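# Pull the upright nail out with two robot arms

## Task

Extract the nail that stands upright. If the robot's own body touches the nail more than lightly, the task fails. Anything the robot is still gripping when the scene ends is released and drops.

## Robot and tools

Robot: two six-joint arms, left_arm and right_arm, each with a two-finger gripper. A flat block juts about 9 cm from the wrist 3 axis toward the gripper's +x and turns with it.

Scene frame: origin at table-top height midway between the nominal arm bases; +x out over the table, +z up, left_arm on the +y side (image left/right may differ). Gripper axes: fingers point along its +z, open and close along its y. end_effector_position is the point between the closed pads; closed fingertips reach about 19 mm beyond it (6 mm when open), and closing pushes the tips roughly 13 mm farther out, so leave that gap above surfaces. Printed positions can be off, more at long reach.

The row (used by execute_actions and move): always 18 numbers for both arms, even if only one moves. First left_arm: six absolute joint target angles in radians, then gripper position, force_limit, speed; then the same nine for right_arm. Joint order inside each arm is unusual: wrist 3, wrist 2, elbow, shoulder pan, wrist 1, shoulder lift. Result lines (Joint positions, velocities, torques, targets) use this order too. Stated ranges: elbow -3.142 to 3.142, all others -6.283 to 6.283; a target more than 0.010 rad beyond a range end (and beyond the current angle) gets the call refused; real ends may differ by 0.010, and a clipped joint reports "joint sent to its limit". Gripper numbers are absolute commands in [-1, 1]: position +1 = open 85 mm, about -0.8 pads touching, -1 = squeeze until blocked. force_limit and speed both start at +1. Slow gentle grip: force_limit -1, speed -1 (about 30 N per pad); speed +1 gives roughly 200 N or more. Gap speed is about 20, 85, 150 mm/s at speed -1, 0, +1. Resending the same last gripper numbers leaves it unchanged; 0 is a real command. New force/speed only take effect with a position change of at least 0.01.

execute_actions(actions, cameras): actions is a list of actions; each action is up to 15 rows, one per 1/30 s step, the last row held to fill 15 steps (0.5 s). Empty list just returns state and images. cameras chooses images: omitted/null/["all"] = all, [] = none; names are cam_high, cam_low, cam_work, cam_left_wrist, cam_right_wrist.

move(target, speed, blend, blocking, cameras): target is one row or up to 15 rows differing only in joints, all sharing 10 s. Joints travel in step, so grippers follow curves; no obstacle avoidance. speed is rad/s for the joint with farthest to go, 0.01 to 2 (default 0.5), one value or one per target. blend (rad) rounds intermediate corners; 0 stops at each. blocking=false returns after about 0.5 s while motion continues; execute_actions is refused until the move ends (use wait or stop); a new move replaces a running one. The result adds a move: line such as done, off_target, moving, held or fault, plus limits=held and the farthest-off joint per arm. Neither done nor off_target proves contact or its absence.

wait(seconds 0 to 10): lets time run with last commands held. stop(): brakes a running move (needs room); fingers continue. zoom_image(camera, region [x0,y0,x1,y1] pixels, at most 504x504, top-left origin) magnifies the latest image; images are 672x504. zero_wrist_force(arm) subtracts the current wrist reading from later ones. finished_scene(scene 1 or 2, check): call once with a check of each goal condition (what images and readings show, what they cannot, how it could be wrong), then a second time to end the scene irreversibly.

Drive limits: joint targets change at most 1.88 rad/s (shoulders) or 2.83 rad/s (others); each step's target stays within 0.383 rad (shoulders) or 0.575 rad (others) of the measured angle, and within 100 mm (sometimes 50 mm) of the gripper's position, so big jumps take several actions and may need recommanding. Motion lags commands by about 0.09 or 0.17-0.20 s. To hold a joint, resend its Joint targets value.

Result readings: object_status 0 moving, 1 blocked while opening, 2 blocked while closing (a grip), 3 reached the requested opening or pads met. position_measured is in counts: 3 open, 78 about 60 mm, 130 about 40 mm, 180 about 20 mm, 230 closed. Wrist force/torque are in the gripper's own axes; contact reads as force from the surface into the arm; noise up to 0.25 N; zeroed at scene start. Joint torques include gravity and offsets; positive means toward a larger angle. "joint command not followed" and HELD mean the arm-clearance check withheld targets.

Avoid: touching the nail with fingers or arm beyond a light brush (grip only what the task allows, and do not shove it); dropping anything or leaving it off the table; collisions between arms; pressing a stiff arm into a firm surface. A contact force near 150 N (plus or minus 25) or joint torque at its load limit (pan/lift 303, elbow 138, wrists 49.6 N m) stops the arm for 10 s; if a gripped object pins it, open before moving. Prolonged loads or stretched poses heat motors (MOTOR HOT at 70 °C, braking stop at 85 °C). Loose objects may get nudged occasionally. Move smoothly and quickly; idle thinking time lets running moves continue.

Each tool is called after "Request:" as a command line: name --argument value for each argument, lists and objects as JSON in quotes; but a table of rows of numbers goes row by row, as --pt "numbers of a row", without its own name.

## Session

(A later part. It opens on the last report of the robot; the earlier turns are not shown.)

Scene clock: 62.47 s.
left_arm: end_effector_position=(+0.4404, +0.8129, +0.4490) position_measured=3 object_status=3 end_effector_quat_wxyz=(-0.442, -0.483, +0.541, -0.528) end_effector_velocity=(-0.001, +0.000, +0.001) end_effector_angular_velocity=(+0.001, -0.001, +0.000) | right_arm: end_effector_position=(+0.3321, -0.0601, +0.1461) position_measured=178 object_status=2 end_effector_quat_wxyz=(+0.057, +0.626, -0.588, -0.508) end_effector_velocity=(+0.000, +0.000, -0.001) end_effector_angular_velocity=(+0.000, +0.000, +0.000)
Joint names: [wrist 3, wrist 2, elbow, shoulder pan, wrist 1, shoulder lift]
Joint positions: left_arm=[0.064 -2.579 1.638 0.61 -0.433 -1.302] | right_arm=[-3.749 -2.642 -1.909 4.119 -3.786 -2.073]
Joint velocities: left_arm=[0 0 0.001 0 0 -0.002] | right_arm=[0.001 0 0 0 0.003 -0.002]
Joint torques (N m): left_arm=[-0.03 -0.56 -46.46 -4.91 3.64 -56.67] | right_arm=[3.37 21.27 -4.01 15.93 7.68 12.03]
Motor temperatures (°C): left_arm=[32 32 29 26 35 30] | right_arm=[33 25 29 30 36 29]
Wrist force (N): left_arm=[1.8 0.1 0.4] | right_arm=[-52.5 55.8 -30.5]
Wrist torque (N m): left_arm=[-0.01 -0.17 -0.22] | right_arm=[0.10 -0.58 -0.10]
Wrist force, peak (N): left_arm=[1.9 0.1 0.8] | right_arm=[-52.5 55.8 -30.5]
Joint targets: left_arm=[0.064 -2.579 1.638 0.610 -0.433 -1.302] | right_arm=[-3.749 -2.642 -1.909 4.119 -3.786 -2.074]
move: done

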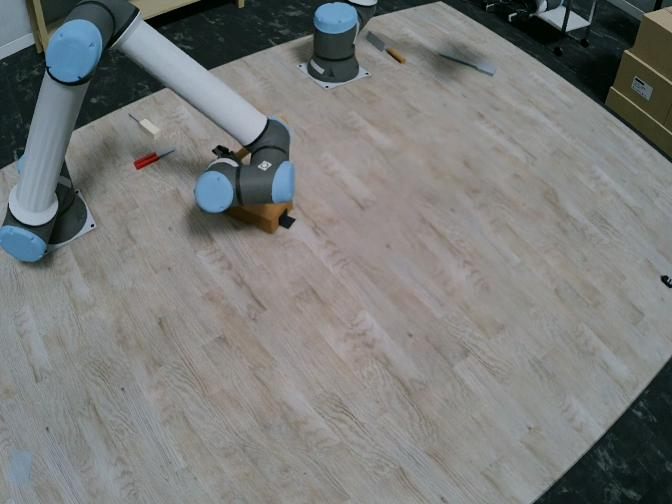

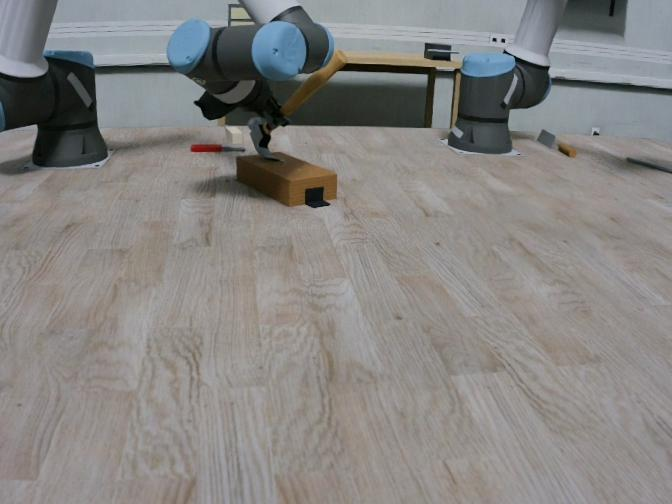

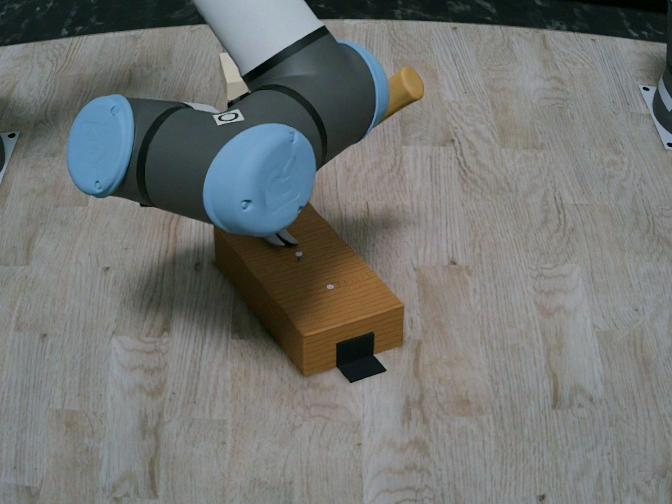

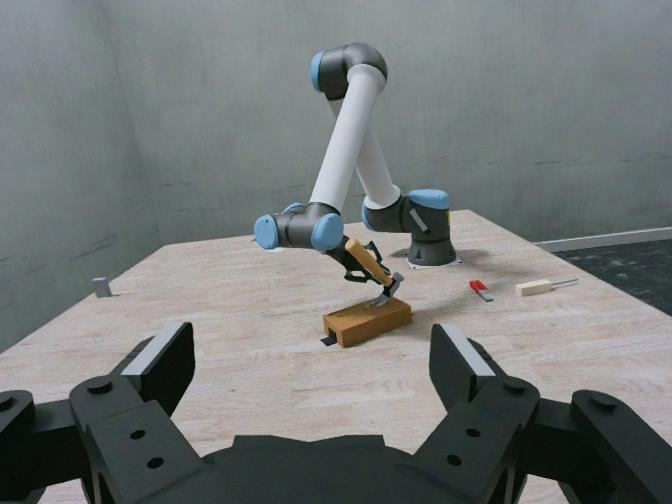

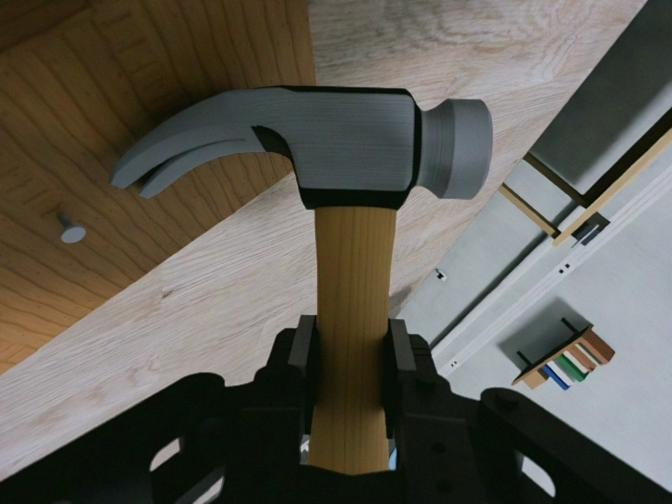

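Request:
move --pt "0.064 -2.579 1.638 0.610 -0.433 -1.302 1 1 1 -3.7491 -2.6416 -1.9086 4.1186 -3.7889 -2.0711 -1 1 1" --pt "0.064 -2.579 1.638 0.610 -0.433 -1.302 1 1 1 -3.7683 -2.6421 -1.8808 4.1096 -3.8148 -2.0897 -1 1 1" --speed 0.04

Request:
zoom_image --camera "cam_work" --region '[260, 205, 340, 265]'

Request:
zoom_image --camera "cam_low" --region '[240, 125, 320, 185]'

Request:
zoom_image --camera "cam_left_wrist" --region '[340, 260, 420, 320]'

Scene clock: 64.77 s.
left_arm: end_effector_position=(+0.4404, +0.8129, +0.4490) position_measured=3 object_status=3 end_effector_quat_wxyz=(-0.442, -0.483, +0.541, -0.528) end_effector_velocity=(+0.000, +0.000, -0.001) end_effector_angular_velocity=(-0.001, +0.001, +0.001) | right_arm: end_effector_position=(+0.3431, -0.0531, +0.1475) position_measured=178 object_status=2 end_effector_quat_wxyz=(+0.057, +0.627, -0.588, -0.508) end_effector_velocity=(+0.001, +0.000, +0.001) end_effector_angular_velocity=(+0.001, -0.001, -0.001)
Joint names: [wrist 3, wrist 2, elbow, shoulder pan, wrist 1, shoulder lift]
Joint positions: left_arm=[0.064 -2.579 1.638 0.61 -0.433 -1.302] | right_arm=[-3.768 -2.642 -1.881 4.11 -3.815 -2.09]
Joint velocities: left_arm=[0 -0.001 0.001 0 0 0.001] | right_arm=[-0.001 0 0.002 -0.001 -0.002 0]
Joint torques (N m): left_arm=[0.34 -0.48 -46.09 -7.82 3.39 -60.39] | right_arm=[-3.04 -6.76 30.24 -18.45 -9.27 67.22]
Motor temperatures (°C): left_arm=[32 32 29 26 35 30] | right_arm=[33 25 29 30 36 29]
Wrist force (N): left_arm=[1.5 0.5 0.7] | right_arm=[-0.4 -0.3 2.4]
Wrist torque (N m): left_arm=[0.06 -0.13 -0.21] | right_arm=[0.29 -0.19 0.04]
Wrist force, peak (N): left_arm=[2.1 0.0 0.7] | right_arm=[-62.5 65.3 -34.4]
Joint targets: left_arm=[0.064 -2.579 1.638 0.610 -0.433 -1.302] | right_arm=[-3.768 -2.642 -1.881 4.110 -3.815 -2.090]
move: done

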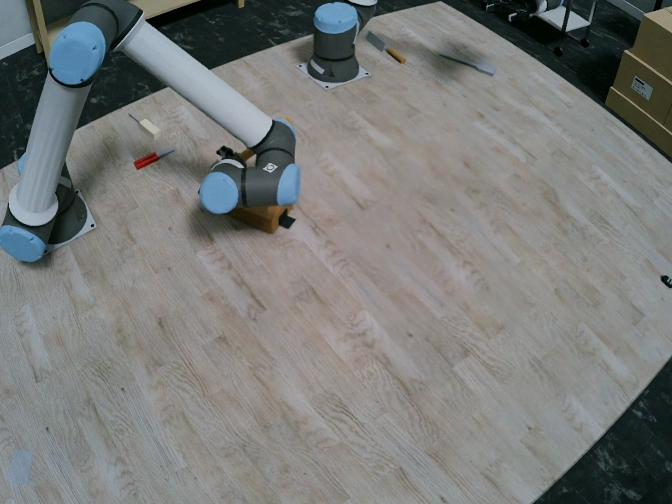

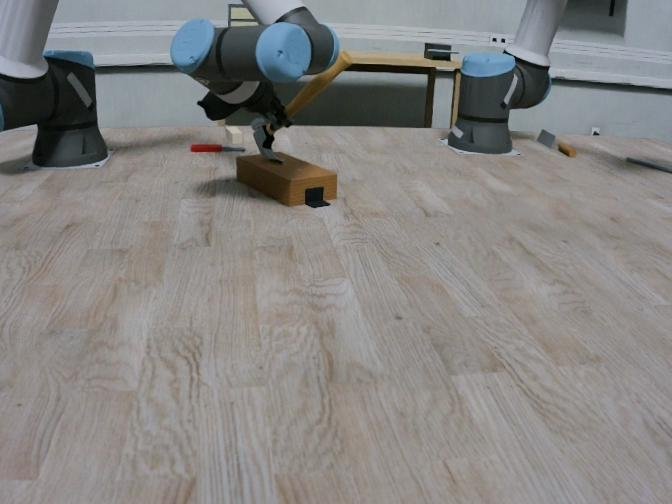

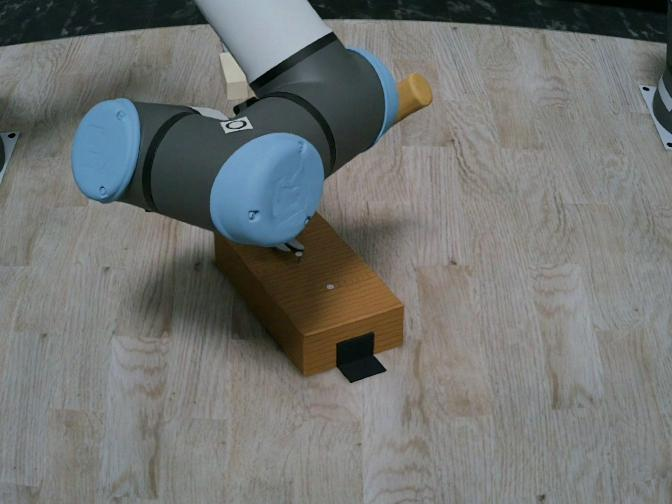

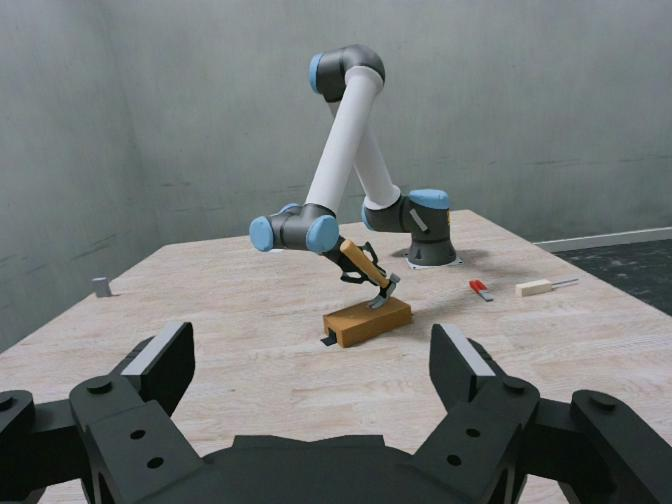

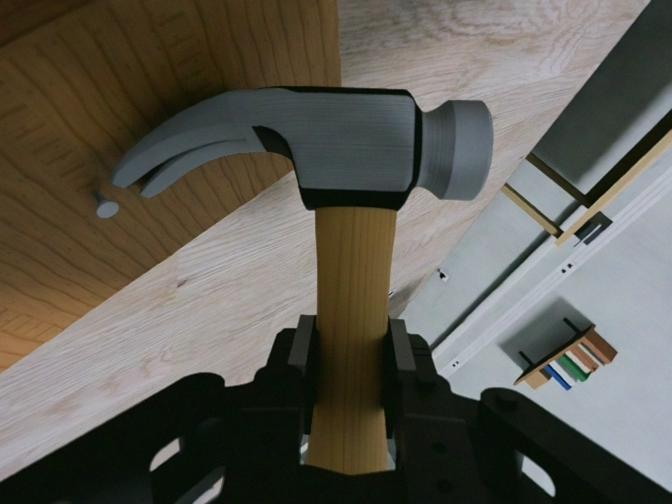

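Scaled by 6.300 from the camera's 672x504 image, which has a finer 960x720 frame.

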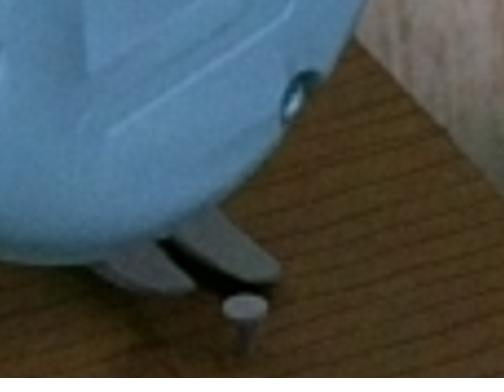

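Scaled by 6.300 from the camera's 672x504 image, which has a finer 960x720 frame.

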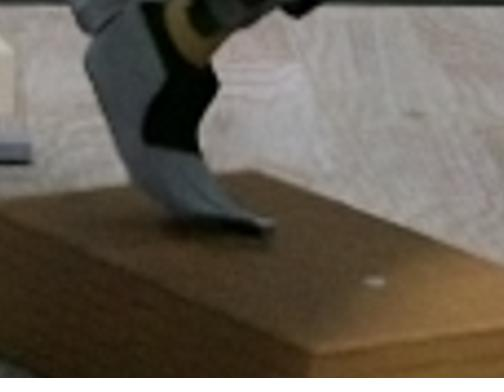

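Scaled by 6.300 from the camera's 672x504 image, which has a finer 960x720 frame.

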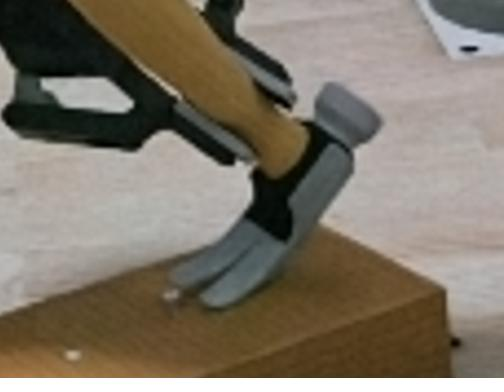

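Request:
move --target '[0.064,-2.579,1.638,0.610,-0.433,-1.302,1,1,1,-3.7903,-2.6429,-1.8560,4.0989,-3.8418,-2.1068,-1,1,1]' --speed 0.03

Request:
zoom_image --camera "cam_work" --region '[260, 205, 340, 265]'

Request:
zoom_image --camera "cam_left_wrist" --region '[340, 260, 420, 320]'

Scene clock: 66.67 s.
left_arm: end_effector_position=(+0.4404, +0.8129, +0.4490) position_measured=3 object_status=3 end_effector_quat_wxyz=(-0.442, -0.483, +0.541, -0.528) end_effector_velocity=(+0.000, +0.000, +0.001) end_effector_angular_velocity=(+0.001, -0.001, +0.000) | right_arm: end_effector_position=(+0.3541, -0.0482, +0.1476) position_measured=178 object_status=2 end_effector_quat_wxyz=(+0.057, +0.627, -0.588, -0.508) end_effector_velocity=(+0.001, +0.000, +0.000) end_effector_angular_velocity=(+0.000, +0.000, -0.001)
Joint names: [wrist 3, wrist 2, elbow, shoulder pan, wrist 1, shoulder lift]
Joint positions: left_arm=[0.064 -2.579 1.638 0.61 -0.433 -1.302] | right_arm=[-3.79 -2.643 -1.856 4.099 -3.842 -2.107]
Joint velocities: left_arm=[0 0 0 0 0 -0.002] | right_arm=[-0.001 0 0.001 -0.001 -0.001 0]
Joint torques (N m): left_arm=[-0.03 -0.78 -47.31 -6.99 3.32 -62.16] | right_arm=[-2.86 -6.48 31.54 -17.8 -9.28 64.61]
Motor temperatures (°C): left_arm=[32 32 29 26 35 30] | right_arm=[33 25 29 30 36 29]
Wrist force (N): left_arm=[1.8 0.3 0.4] | right_arm=[-0.7 -0.7 1.6]
Wrist torque (N m): left_arm=[0.03 -0.17 -0.22] | right_arm=[0.24 -0.11 0.04]
Wrist force, peak (N): left_arm=[2.1 0.3 0.6] | right_arm=[-0.4 -0.8 2.7]
Joint targets: left_arm=[0.064 -2.579 1.638 0.610 -0.433 -1.302] | right_arm=[-3.790 -2.643 -1.856 4.099 -3.842 -2.107]
move: done

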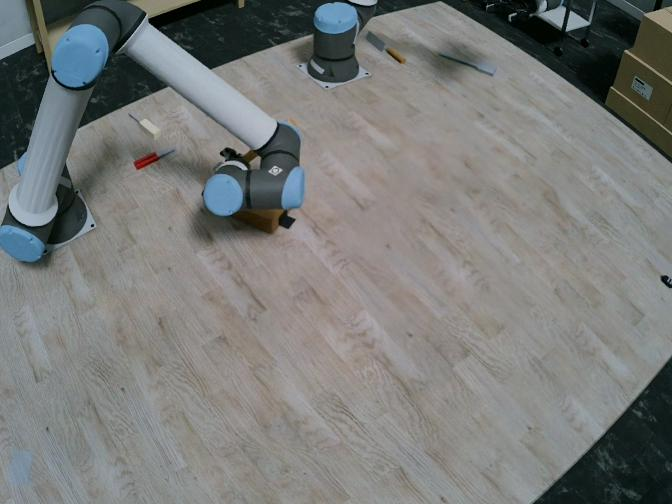

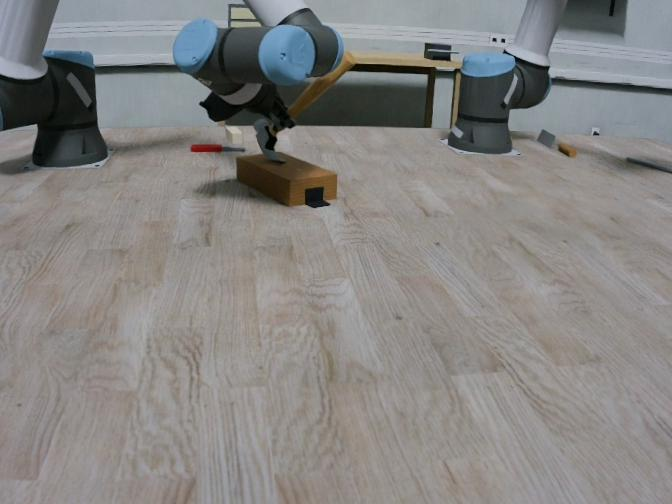

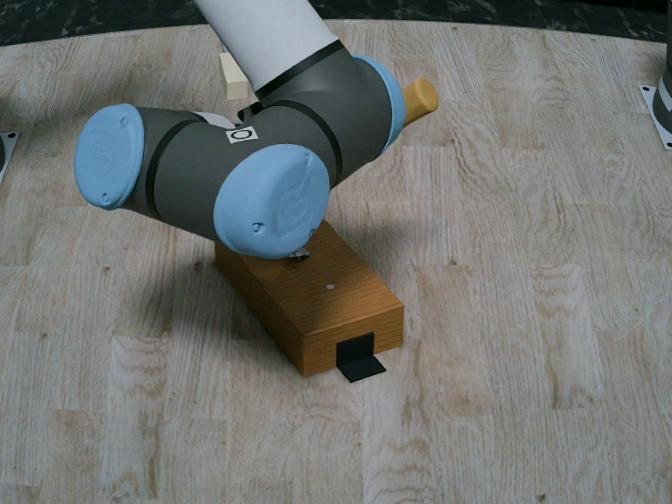

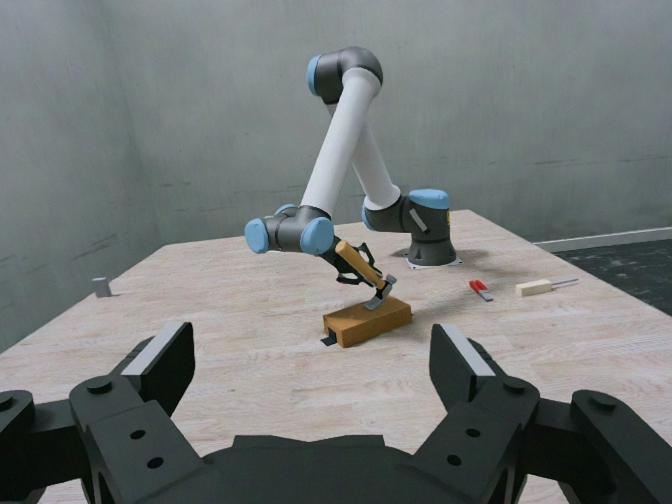

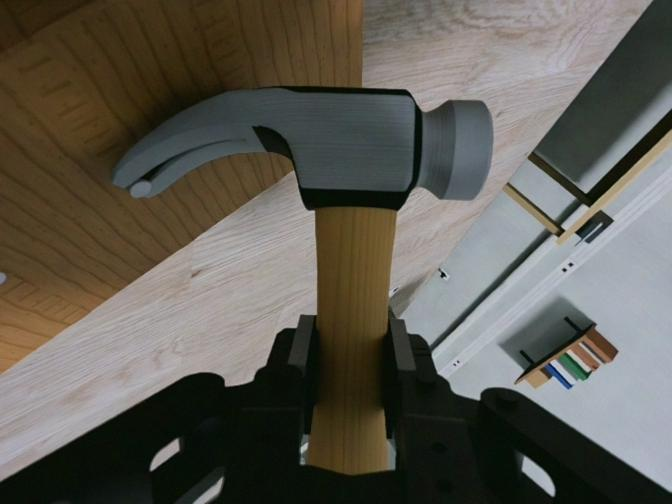

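Scaled by 6.300 from the camera's 672x504 image, which has a finer 960x720 frame.

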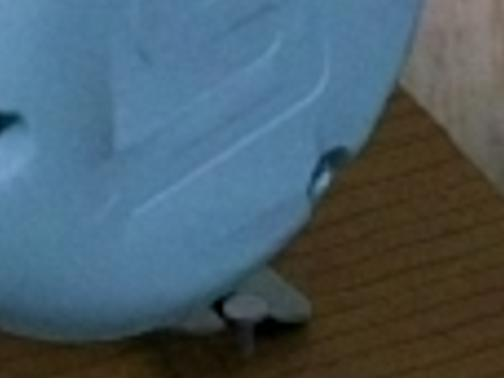

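Scaled by 6.300 from the camera's 672x504 image, which has a finer 960x720 frame.

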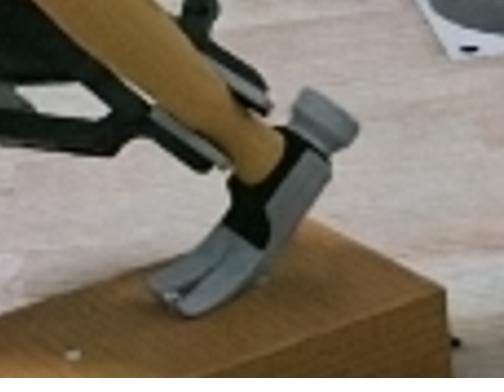

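Request:
move --target '[0.064,-2.579,1.638,0.610,-0.433,-1.302,1,1,1,-3.8084,-2.6432,-1.8350,4.0904,-3.8644,-2.1210,-1,1,1]' --speed 0.03

Request:
zoom_image --camera "cam_left_wrist" --region '[340, 260, 420, 320]'

Request:
zoom_image --camera "cam_right_wrist" --region '[60, 80, 260, 230]'

Scene clock: 68.27 s.
left_arm: end_effector_position=(+0.4404, +0.8129, +0.4490) position_measured=3 object_status=3 end_effector_quat_wxyz=(-0.442, -0.483, +0.541, -0.528) end_effector_velocity=(+0.000, +0.000, -0.001) end_effector_angular_velocity=(-0.001, +0.003, -0.001) | right_arm: end_effector_position=(+0.3632, -0.0440, +0.1476) position_measured=178 object_status=2 end_effector_quat_wxyz=(+0.057, +0.627, -0.588, -0.508) end_effector_velocity=(+0.000, +0.000, -0.001) end_effector_angular_velocity=(+0.000, +0.000, +0.001)
Joint names: [wrist 3, wrist 2, elbow, shoulder pan, wrist 1, shoulder lift]
Joint positions: left_arm=[0.064 -2.579 1.638 0.61 -0.433 -1.302] | right_arm=[-3.808 -2.643 -1.835 4.09 -3.864 -2.121]
Joint velocities: left_arm=[0 0.001 0.001 0 0 0.001] | right_arm=[-0.002 0 0.001 0 0 -0.002]
Joint torques (N m): left_arm=[-0.24 -0.34 -45.96 -7.48 3.28 -62.02] | right_arm=[-2.7 -4.42 34.26 -21.51 -8.52 68.07]
Motor temperatures (°C): left_arm=[32 32 29 26 35 30] | right_arm=[33 25 29 30 36 29]
Wrist force (N): left_arm=[1.6 0.2 0.7] | right_arm=[-1.8 3.8 5.4]
Wrist torque (N m): left_arm=[0.02 -0.15 -0.22] | right_arm=[-0.21 -0.38 0.21]
Wrist force, peak (N): left_arm=[2.0 0.0 0.7] | right_arm=[-1.8 3.4 6.2]
Joint targets: left_arm=[0.064 -2.579 1.638 0.610 -0.433 -1.302] | right_arm=[-3.808 -2.643 -1.835 4.090 -3.864 -2.121]
move: done

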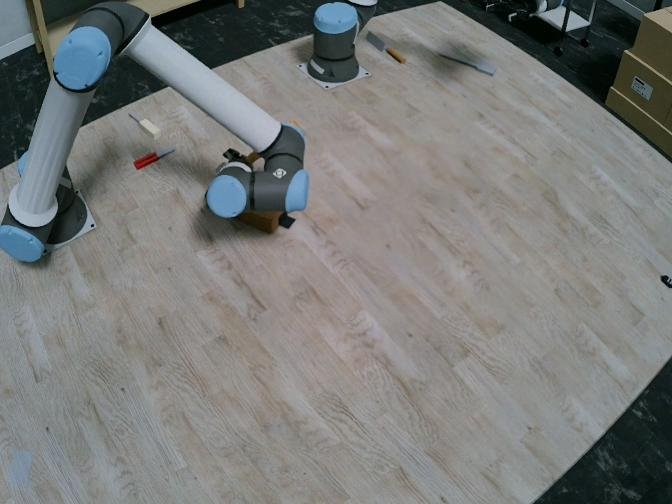

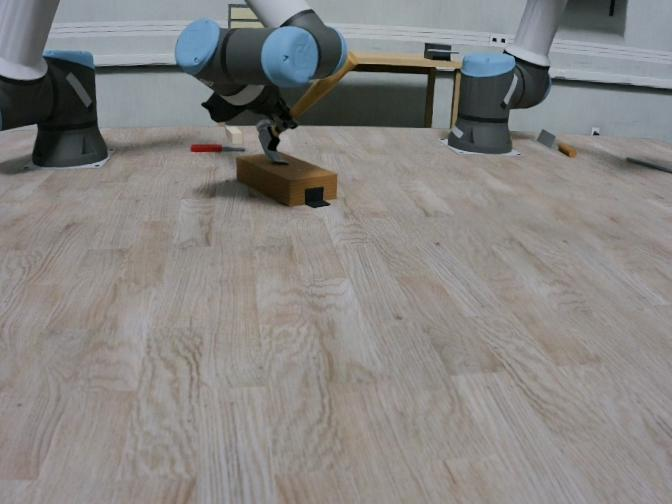

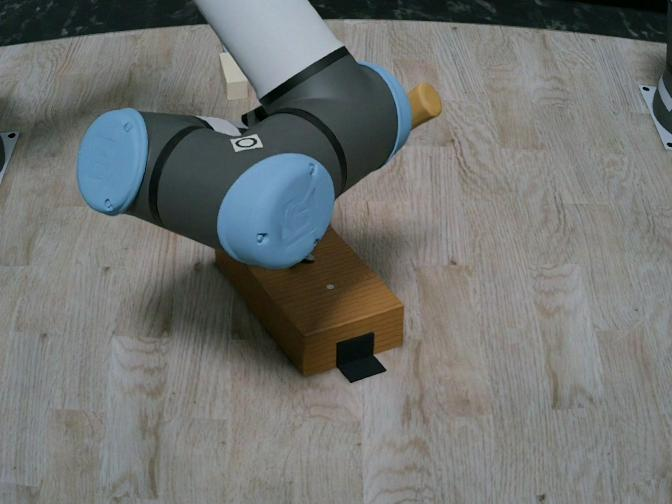

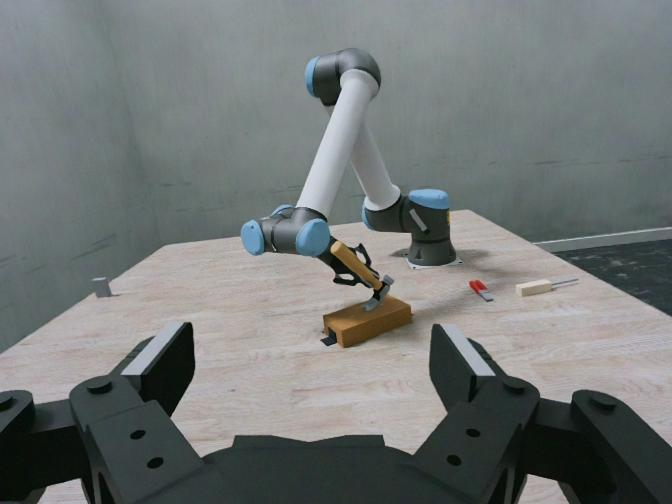

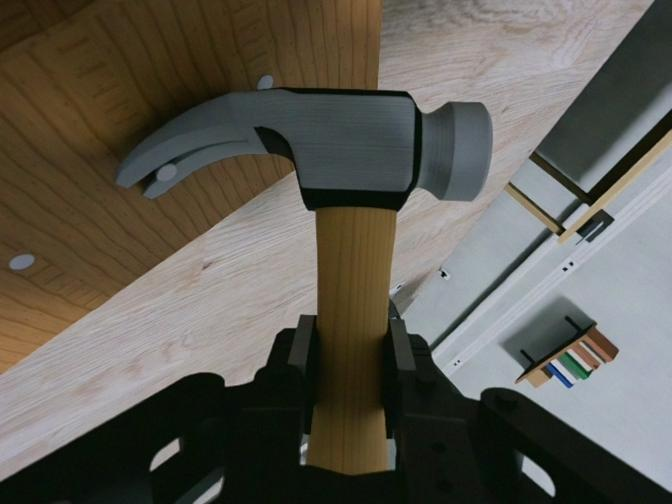

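Scaled by 6.300 from the camera's 672x504 image, which has a finer 960x720 frame.

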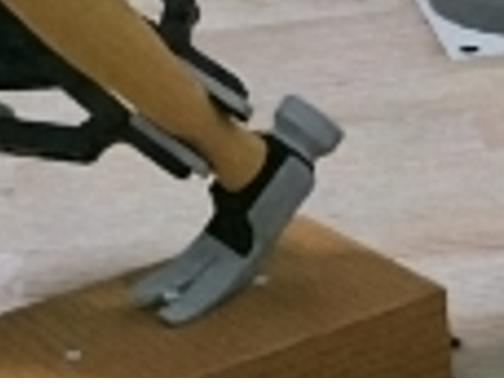

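Scaled by 2.520 from the camera's 672x504 image, which has a finer 960x720 frame.

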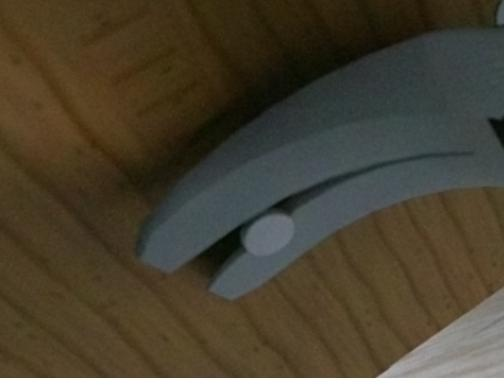

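Request:
move --target '[0.064,-2.579,1.638,0.610,-0.433,-1.302,1,1,1,-3.8193,-2.6434,-1.8224,4.0852,-3.8779,-2.1294,-1,1,1]' --speed 0.02 --cameras '["cam_right_wrist"]'

Request:
zoom_image --camera "cam_right_wrist" --region '[60, 80, 260, 230]'

Scene clock: 69.43 s.
left_arm: end_effector_position=(+0.4404, +0.8129, +0.4490) position_measured=3 object_status=3 end_effector_quat_wxyz=(-0.442, -0.483, +0.541, -0.528) end_effector_velocity=(+0.000, +0.000, +0.001) end_effector_angular_velocity=(+0.001, -0.002, -0.001) | right_arm: end_effector_position=(+0.3688, -0.0416, +0.1477) position_measured=178 object_status=2 end_effector_quat_wxyz=(+0.057, +0.627, -0.588, -0.508) end_effector_velocity=(+0.000, +0.001, +0.000) end_effector_angular_velocity=(+0.000, +0.000, +0.001)
Joint names: [wrist 3, wrist 2, elbow, shoulder pan, wrist 1, shoulder lift]
Joint positions: left_arm=[0.064 -2.579 1.638 0.61 -0.433 -1.302] | right_arm=[-3.819 -2.643 -1.823 4.085 -3.878 -2.129]
Joint velocities: left_arm=[0 0.001 -0.001 -0.001 0 -0.001] | right_arm=[-0.001 0 0.001 0 -0.002 -0.001]
Joint torques (N m): left_arm=[-0.29 -0.34 -46.28 -4.53 3.01 -61.98] | right_arm=[-3.72 0.35 38.89 -24.71 -3.4 61.33]
Motor temperatures (°C): left_arm=[32 32 29 26 35 30] | right_arm=[33 25 29 30 36 29]
Wrist force (N): left_arm=[1.7 0.0 0.8] | right_arm=[1.6 23.5 2.3]
Wrist torque (N m): left_arm=[-0.03 -0.17 -0.21] | right_arm=[-0.74 -0.13 1.56]
Wrist force, peak (N): left_arm=[1.9 0.2 0.9] | right_arm=[1.7 23.7 2.7]
Joint targets: left_arm=[0.064 -2.579 1.638 0.610 -0.433 -1.302] | right_arm=[-3.819 -2.643 -1.822 4.085 -3.878 -2.129]
move: done
Images, in order (width x height): cam_right_wrist 672x504.

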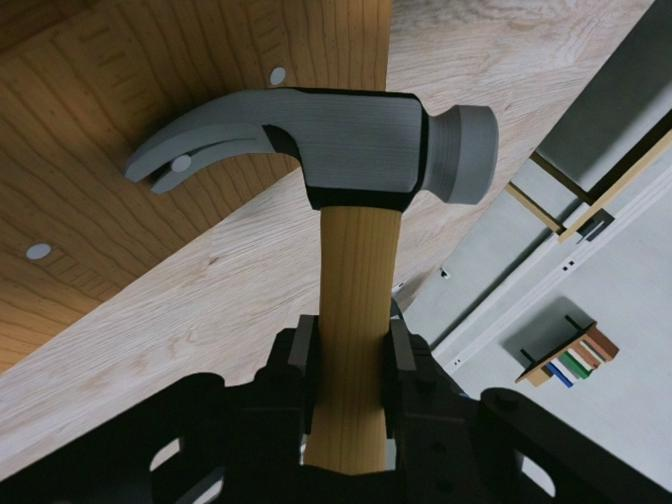

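Scaled by 2.520 from the camera's 672x504 image, which has a finer 960x720 frame.

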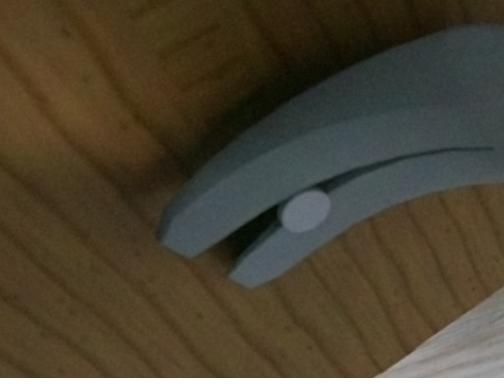

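Request:
move --target '[0.064,-2.579,1.638,0.610,-0.433,-1.302,1,1,1,-3.7619,-2.5292,-1.9157,4.1310,-3.6882,-1.9984,-1,1,1]' --speed 0.06 --cameras '["cam_right_wrist","cam_left_wrist"]'

Request:
zoom_image --camera "cam_left_wrist" --region '[340, 260, 420, 320]'

Request:
zoom_image --camera "cam_right_wrist" --region '[60, 80, 260, 230]'

Scene clock: 75.27 s.
left_arm: end_effector_position=(+0.4404, +0.8129, +0.4490) position_measured=3 object_status=3 end_effector_quat_wxyz=(-0.442, -0.483, +0.541, -0.528) end_effector_velocity=(+0.000, +0.000, -0.001) end_effector_angular_velocity=(-0.001, +0.002, +0.000) | right_arm: end_effector_position=(+0.3506, -0.0500, +0.1514) position_measured=178 object_status=2 end_effector_quat_wxyz=(-0.026, +0.674, -0.569, -0.470) end_effector_velocity=(+0.000, -0.001, +0.001) end_effector_angular_velocity=(+0.000, -0.001, -0.001)
Joint names: [wrist 3, wrist 2, elbow, shoulder pan, wrist 1, shoulder lift]
Joint positions: left_arm=[0.064 -2.579 1.638 0.61 -0.433 -1.302] | right_arm=[-3.762 -2.529 -1.916 4.131 -3.688 -1.998]
Joint velocities: left_arm=[0 0 0.001 -0.001 0 0.001] | right_arm=[0.001 0.001 -0.001 0 0 0.002]
Joint torques (N m): left_arm=[0.16 -0.36 -46.06 -6.47 2.85 -62.32] | right_arm=[2.73 -35.09 39.2 62.51 -13.18 149.28]
Motor temperatures (°C): left_arm=[32 32 29 26 35 30] | right_arm=[33 25 29 30 36 29]
Wrist force (N): left_arm=[1.5 0.3 0.9] | right_arm=[69.5 -99.7 13.8]
Wrist torque (N m): left_arm=[0.03 -0.13 -0.21] | right_arm=[0.64 0.42 0.71]
Wrist force, peak (N): left_arm=[2.0 0.6 0.8] | right_arm=[73.9 -102.9 17.8]
Joint targets: left_arm=[0.064 -2.579 1.638 0.610 -0.433 -1.302] | right_arm=[-3.762 -2.529 -1.916 4.131 -3.688 -1.998]
move: done
Images, in order (width x height): cam_left_wrist 672x504, cam_right_wrist 672x504.

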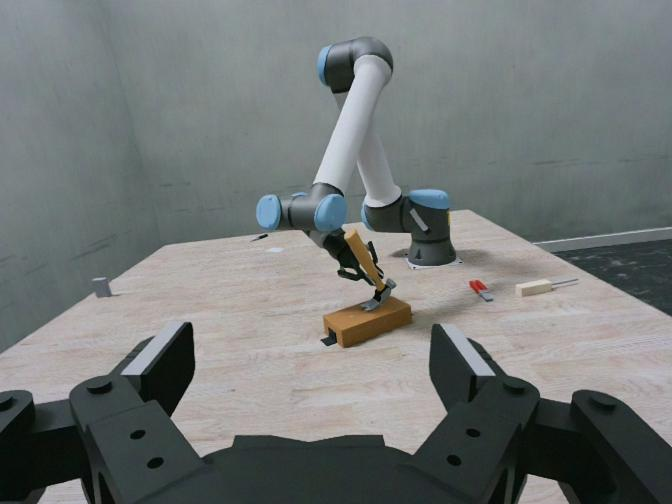

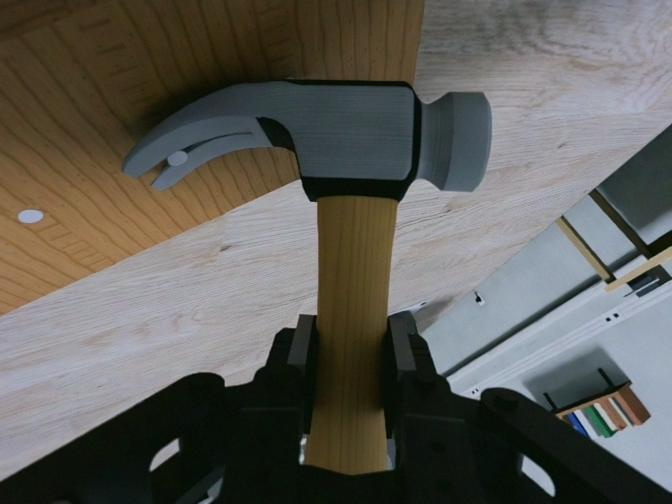

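Scaled by 6.300 from the camera's 672x504 image, which has a finer 960x720 frame.

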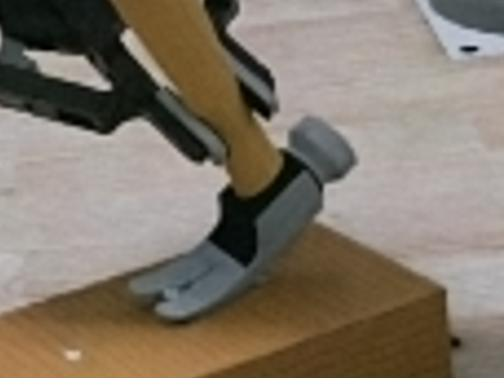

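Scaled by 2.520 from the camera's 672x504 image, which has a finer 960x720 frame.

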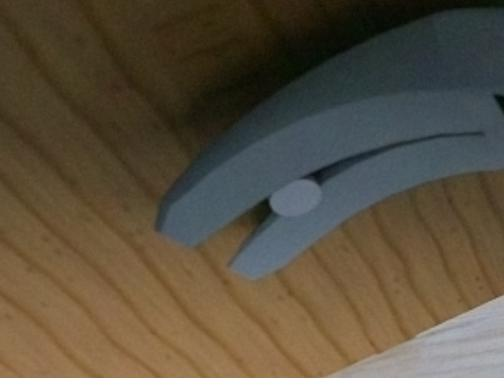

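Request:
move --target '[0.064,-2.579,1.638,0.610,-0.433,-1.302,1,1,1,-3.7518,-2.4637,-1.9668,4.1596,-3.6006,-1.9405,-1,1,1]' --speed 0.05 --cameras '["cam_right_wrist","cam_left_wrist"]'

Request:
zoom_image --camera "cam_left_wrist" --region '[340, 260, 420, 320]'

Request:
zoom_image --camera "cam_right_wrist" --region '[60, 80, 260, 230]'

Scene clock: 78.17 s.
left_arm: end_effector_position=(+0.4404, +0.8129, +0.4490) position_measured=3 object_status=3 end_effector_quat_wxyz=(-0.442, -0.483, +0.541, -0.528) end_effector_velocity=(+0.000, +0.000, +0.001) end_effector_angular_velocity=(+0.001, -0.001, +0.000) | right_arm: end_effector_position=(+0.3414, -0.0541, +0.1477) position_measured=178 object_status=2 end_effector_quat_wxyz=(-0.066, +0.697, -0.557, -0.448) end_effector_velocity=(-0.001, +0.000, -0.002) end_effector_angular_velocity=(-0.002, +0.001, +0.001)
Joint names: [wrist 3, wrist 2, elbow, shoulder pan, wrist 1, shoulder lift]
Joint positions: left_arm=[0.064 -2.579 1.638 0.61 -0.433 -1.302] | right_arm=[-3.752 -2.464 -1.967 4.16 -3.601 -1.941]
Joint velocities: left_arm=[0 0 -0.001 0 0 0] | right_arm=[0 0.001 -0.001 0.001 0.001 -0.002]
Joint torques (N m): left_arm=[-0.26 -0.7 -46.42 -4.54 2.25 -62.08] | right_arm=[2.18 1.85 -20.57 50.31 -5.62 47.43]
Motor temperatures (°C): left_arm=[32 32 29 26 35 30] | right_arm=[33 25 29 30 36 29]
Wrist force (N): left_arm=[1.6 0.2 0.8] | right_arm=[-47.7 -31.4 -51.7]
Wrist torque (N m): left_arm=[0.01 -0.14 -0.21] | right_arm=[0.05 -0.58 0.74]
Wrist force, peak (N): left_arm=[2.1 0.2 0.6] | right_arm=[69.3 -99.7 14.0]
Joint targets: left_arm=[0.064 -2.579 1.638 0.610 -0.433 -1.302] | right_arm=[-3.752 -2.464 -1.967 4.160 -3.601 -1.941]
move: done
Images, in order (width x height): cam_left_wrist 672x504, cam_right_wrist 672x504.

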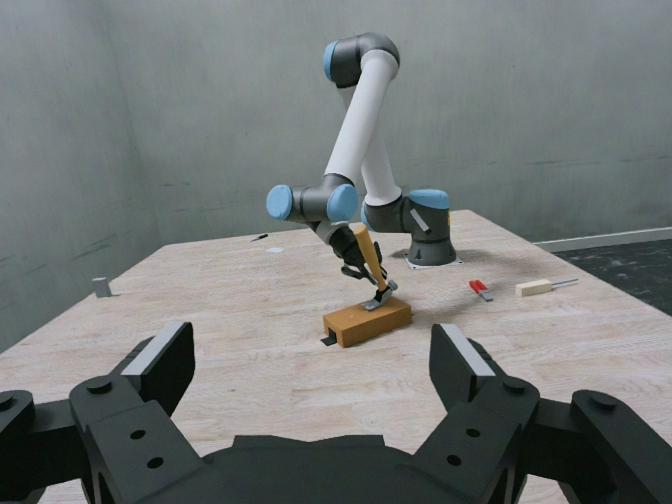

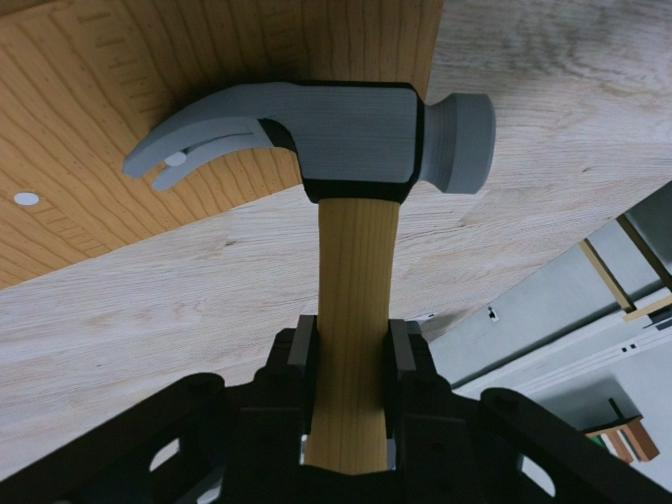

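Scaled by 6.300 from the camera's 672x504 image, which has a finer 960x720 frame.

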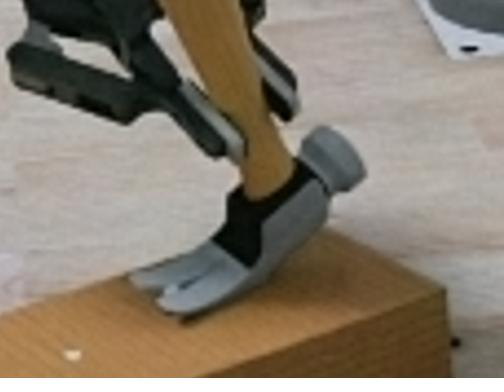

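Scaled by 2.520 from the camera's 672x504 image, which has a finer 960x720 frame.

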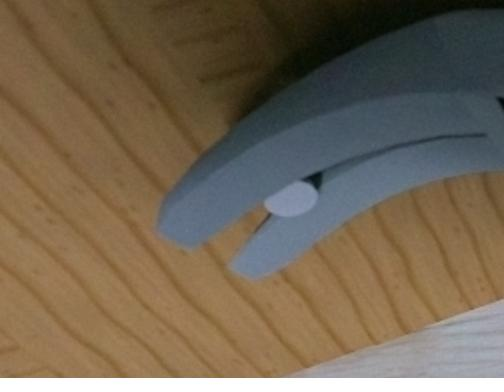

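Request:
move --target '[0.064,-2.579,1.638,0.610,-0.433,-1.302,1,1,1,-3.7416,-2.3981,-2.0170,4.1882,-3.5157,-1.8806,-1,1,1]' --speed 0.05 --cameras '["cam_right_wrist","cam_left_wrist"]'

Request:
zoom_image --camera "cam_left_wrist" --region '[340, 260, 420, 320]'

Request:
zoom_image --camera "cam_right_wrist" --region '[60, 80, 260, 230]'

Scene clock: 80.50 s.
left_arm: end_effector_position=(+0.4404, +0.8129, +0.4490) position_measured=3 object_status=3 end_effector_quat_wxyz=(-0.442, -0.483, +0.541, -0.528) end_effector_velocity=(-0.001, +0.000, +0.001) end_effector_angular_velocity=(+0.001, -0.001, +0.001) | right_arm: end_effector_position=(+0.3346, -0.0570, +0.1472) position_measured=178 object_status=2 end_effector_quat_wxyz=(-0.109, +0.714, -0.544, -0.427) end_effector_velocity=(+0.001, -0.001, +0.000) end_effector_angular_velocity=(+0.000, -0.001, -0.003)
Joint names: [wrist 3, wrist 2, elbow, shoulder pan, wrist 1, shoulder lift]
Joint positions: left_arm=[0.064 -2.579 1.638 0.61 -0.433 -1.302] | right_arm=[-3.742 -2.398 -2.017 4.188 -3.516 -1.881]
Joint velocities: left_arm=[0 0 0.001 0 0 -0.002] | right_arm=[0 0.001 -0.001 -0.002 0.001 0]
Joint torques (N m): left_arm=[-0.15 -0.71 -45.45 -4.68 2.21 -64.88] | right_arm=[1.4 -7.28 -5.21 50.69 -6.32 66.57]
Motor temperatures (°C): left_arm=[32 32 29 26 35 30] | right_arm=[33 25 29 30 36 29]
Wrist force (N): left_arm=[1.8 0.2 0.6] | right_arm=[-17.3 -49.7 -29.0]
Wrist torque (N m): left_arm=[0.02 -0.17 -0.21] | right_arm=[-0.55 -0.18 1.68]
Wrist force, peak (N): left_arm=[1.9 0.3 0.9] | right_arm=[-50.4 -34.9 -52.5]
Joint targets: left_arm=[0.064 -2.579 1.638 0.610 -0.433 -1.302] | right_arm=[-3.742 -2.398 -2.017 4.188 -3.516 -1.881]
move: done
Images, in order (width x height): cam_left_wrist 672x504, cam_right_wrist 672x504.

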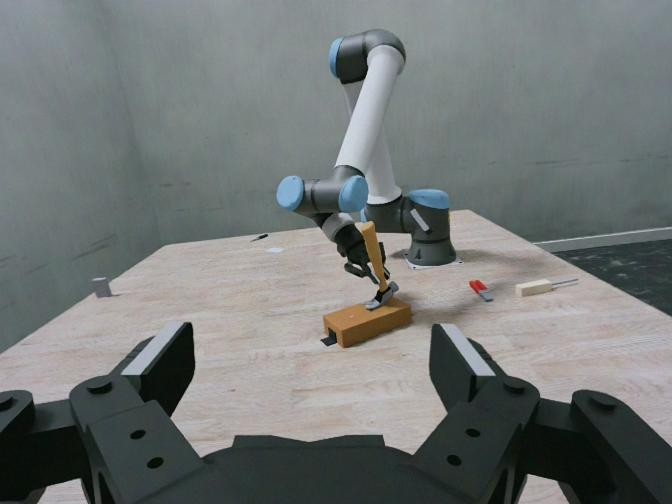

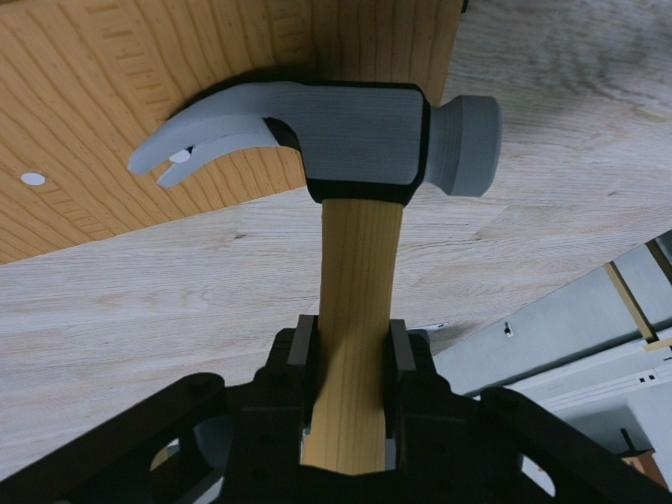

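Scaled by 6.300 from the camera's 672x504 image, which has a finer 960x720 frame.

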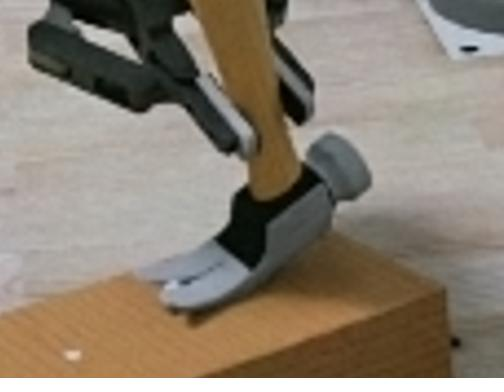

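Scaled by 2.520 from the camera's 672x504 image, which has a finer 960x720 frame.

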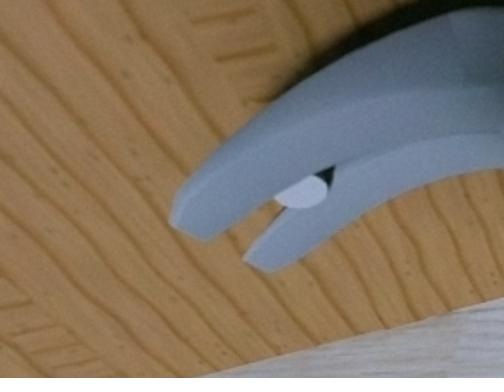

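Request:
move --target '[0.064,-2.579,1.638,0.610,-0.433,-1.302,1,1,1,-3.7429,-2.2510,-2.1249,4.2613,-3.3627,-1.7611,-1,1,1]' --speed 0.06 --cameras '["cam_right_wrist","cam_left_wrist"]'

Request:
zoom_image --camera "cam_left_wrist" --region '[340, 260, 420, 320]'

Request:
zoom_image --camera "cam_right_wrist" --region '[60, 80, 260, 230]'

Scene clock: 84.10 s.
left_arm: end_effector_position=(+0.4404, +0.8129, +0.4490) position_measured=3 object_status=3 end_effector_quat_wxyz=(-0.442, -0.483, +0.541, -0.528) end_effector_velocity=(+0.000, +0.000, +0.000) end_effector_angular_velocity=(+0.000, +0.000, -0.001) | right_arm: end_effector_position=(+0.3179, -0.0644, +0.1454) position_measured=178 object_status=2 end_effector_quat_wxyz=(-0.190, +0.747, -0.512, -0.380) end_effector_velocity=(+0.000, +0.000, +0.000) end_effector_angular_velocity=(+0.001, -0.002, +0.000)
Joint names: [wrist 3, wrist 2, elbow, shoulder pan, wrist 1, shoulder lift]
Joint positions: left_arm=[0.064 -2.579 1.638 0.61 -0.433 -1.302] | right_arm=[-3.743 -2.251 -2.125 4.261 -3.363 -1.761]
Joint velocities: left_arm=[0 0.001 0.001 0 0 0] | right_arm=[0 0.002 -0.001 0.001 0.001 0.002]
Joint torques (N m): left_arm=[-0.09 -1.01 -44.64 -5.59 1.79 -62.88] | right_arm=[-2.92 1.92 23.13 18.71 1.52 68.16]
Motor temperatures (°C): left_arm=[32 32 29 26 35 30] | right_arm=[33 25 29 30 36 29]
Wrist force (N): left_arm=[1.6 0.2 0.6] | right_arm=[0.2 1.6 2.8]
Wrist torque (N m): left_arm=[0.00 -0.14 -0.22] | right_arm=[0.33 -0.10 0.17]
Wrist force, peak (N): left_arm=[2.0 0.2 0.7] | right_arm=[-17.2 -50.6 -29.1]
Joint targets: left_arm=[0.064 -2.579 1.638 0.610 -0.433 -1.302] | right_arm=[-3.743 -2.251 -2.125 4.261 -3.363 -1.761]
move: done
Images, in order (width x height): cam_left_wrist 672x504, cam_right_wrist 672x504.

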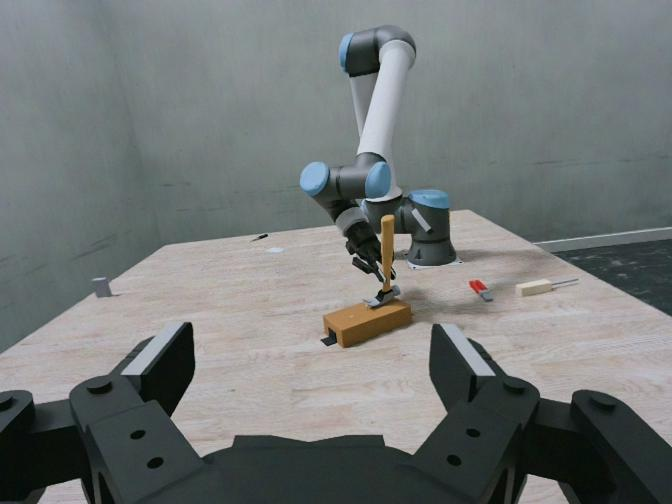

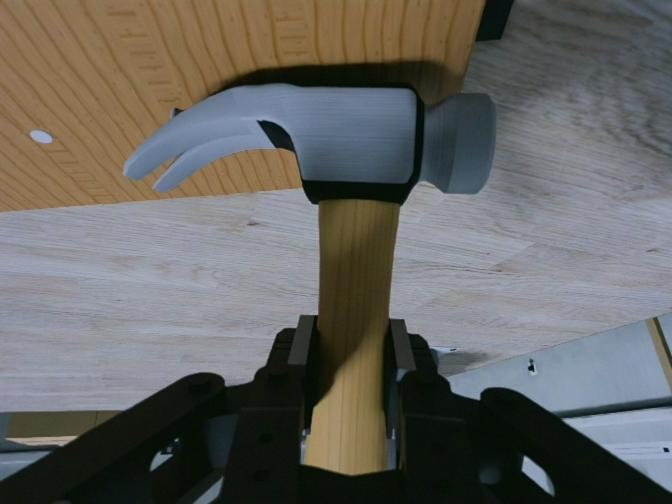

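Scaled by 6.300 from the camera's 672x504 image, which has a finer 960x720 frame.

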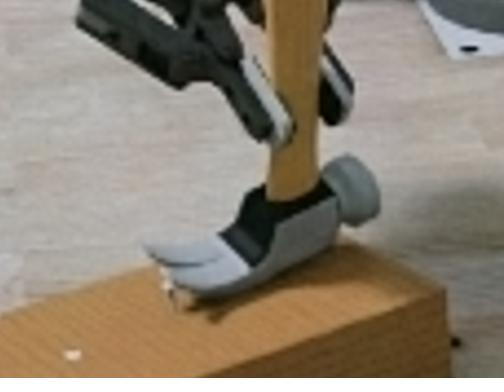

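Scaled by 2.520 from the camera's 672x504 image, which has a finer 960x720 frame.

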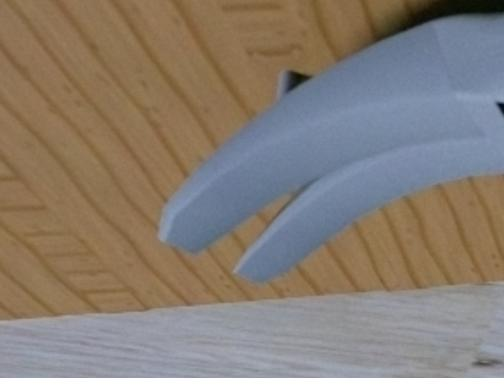

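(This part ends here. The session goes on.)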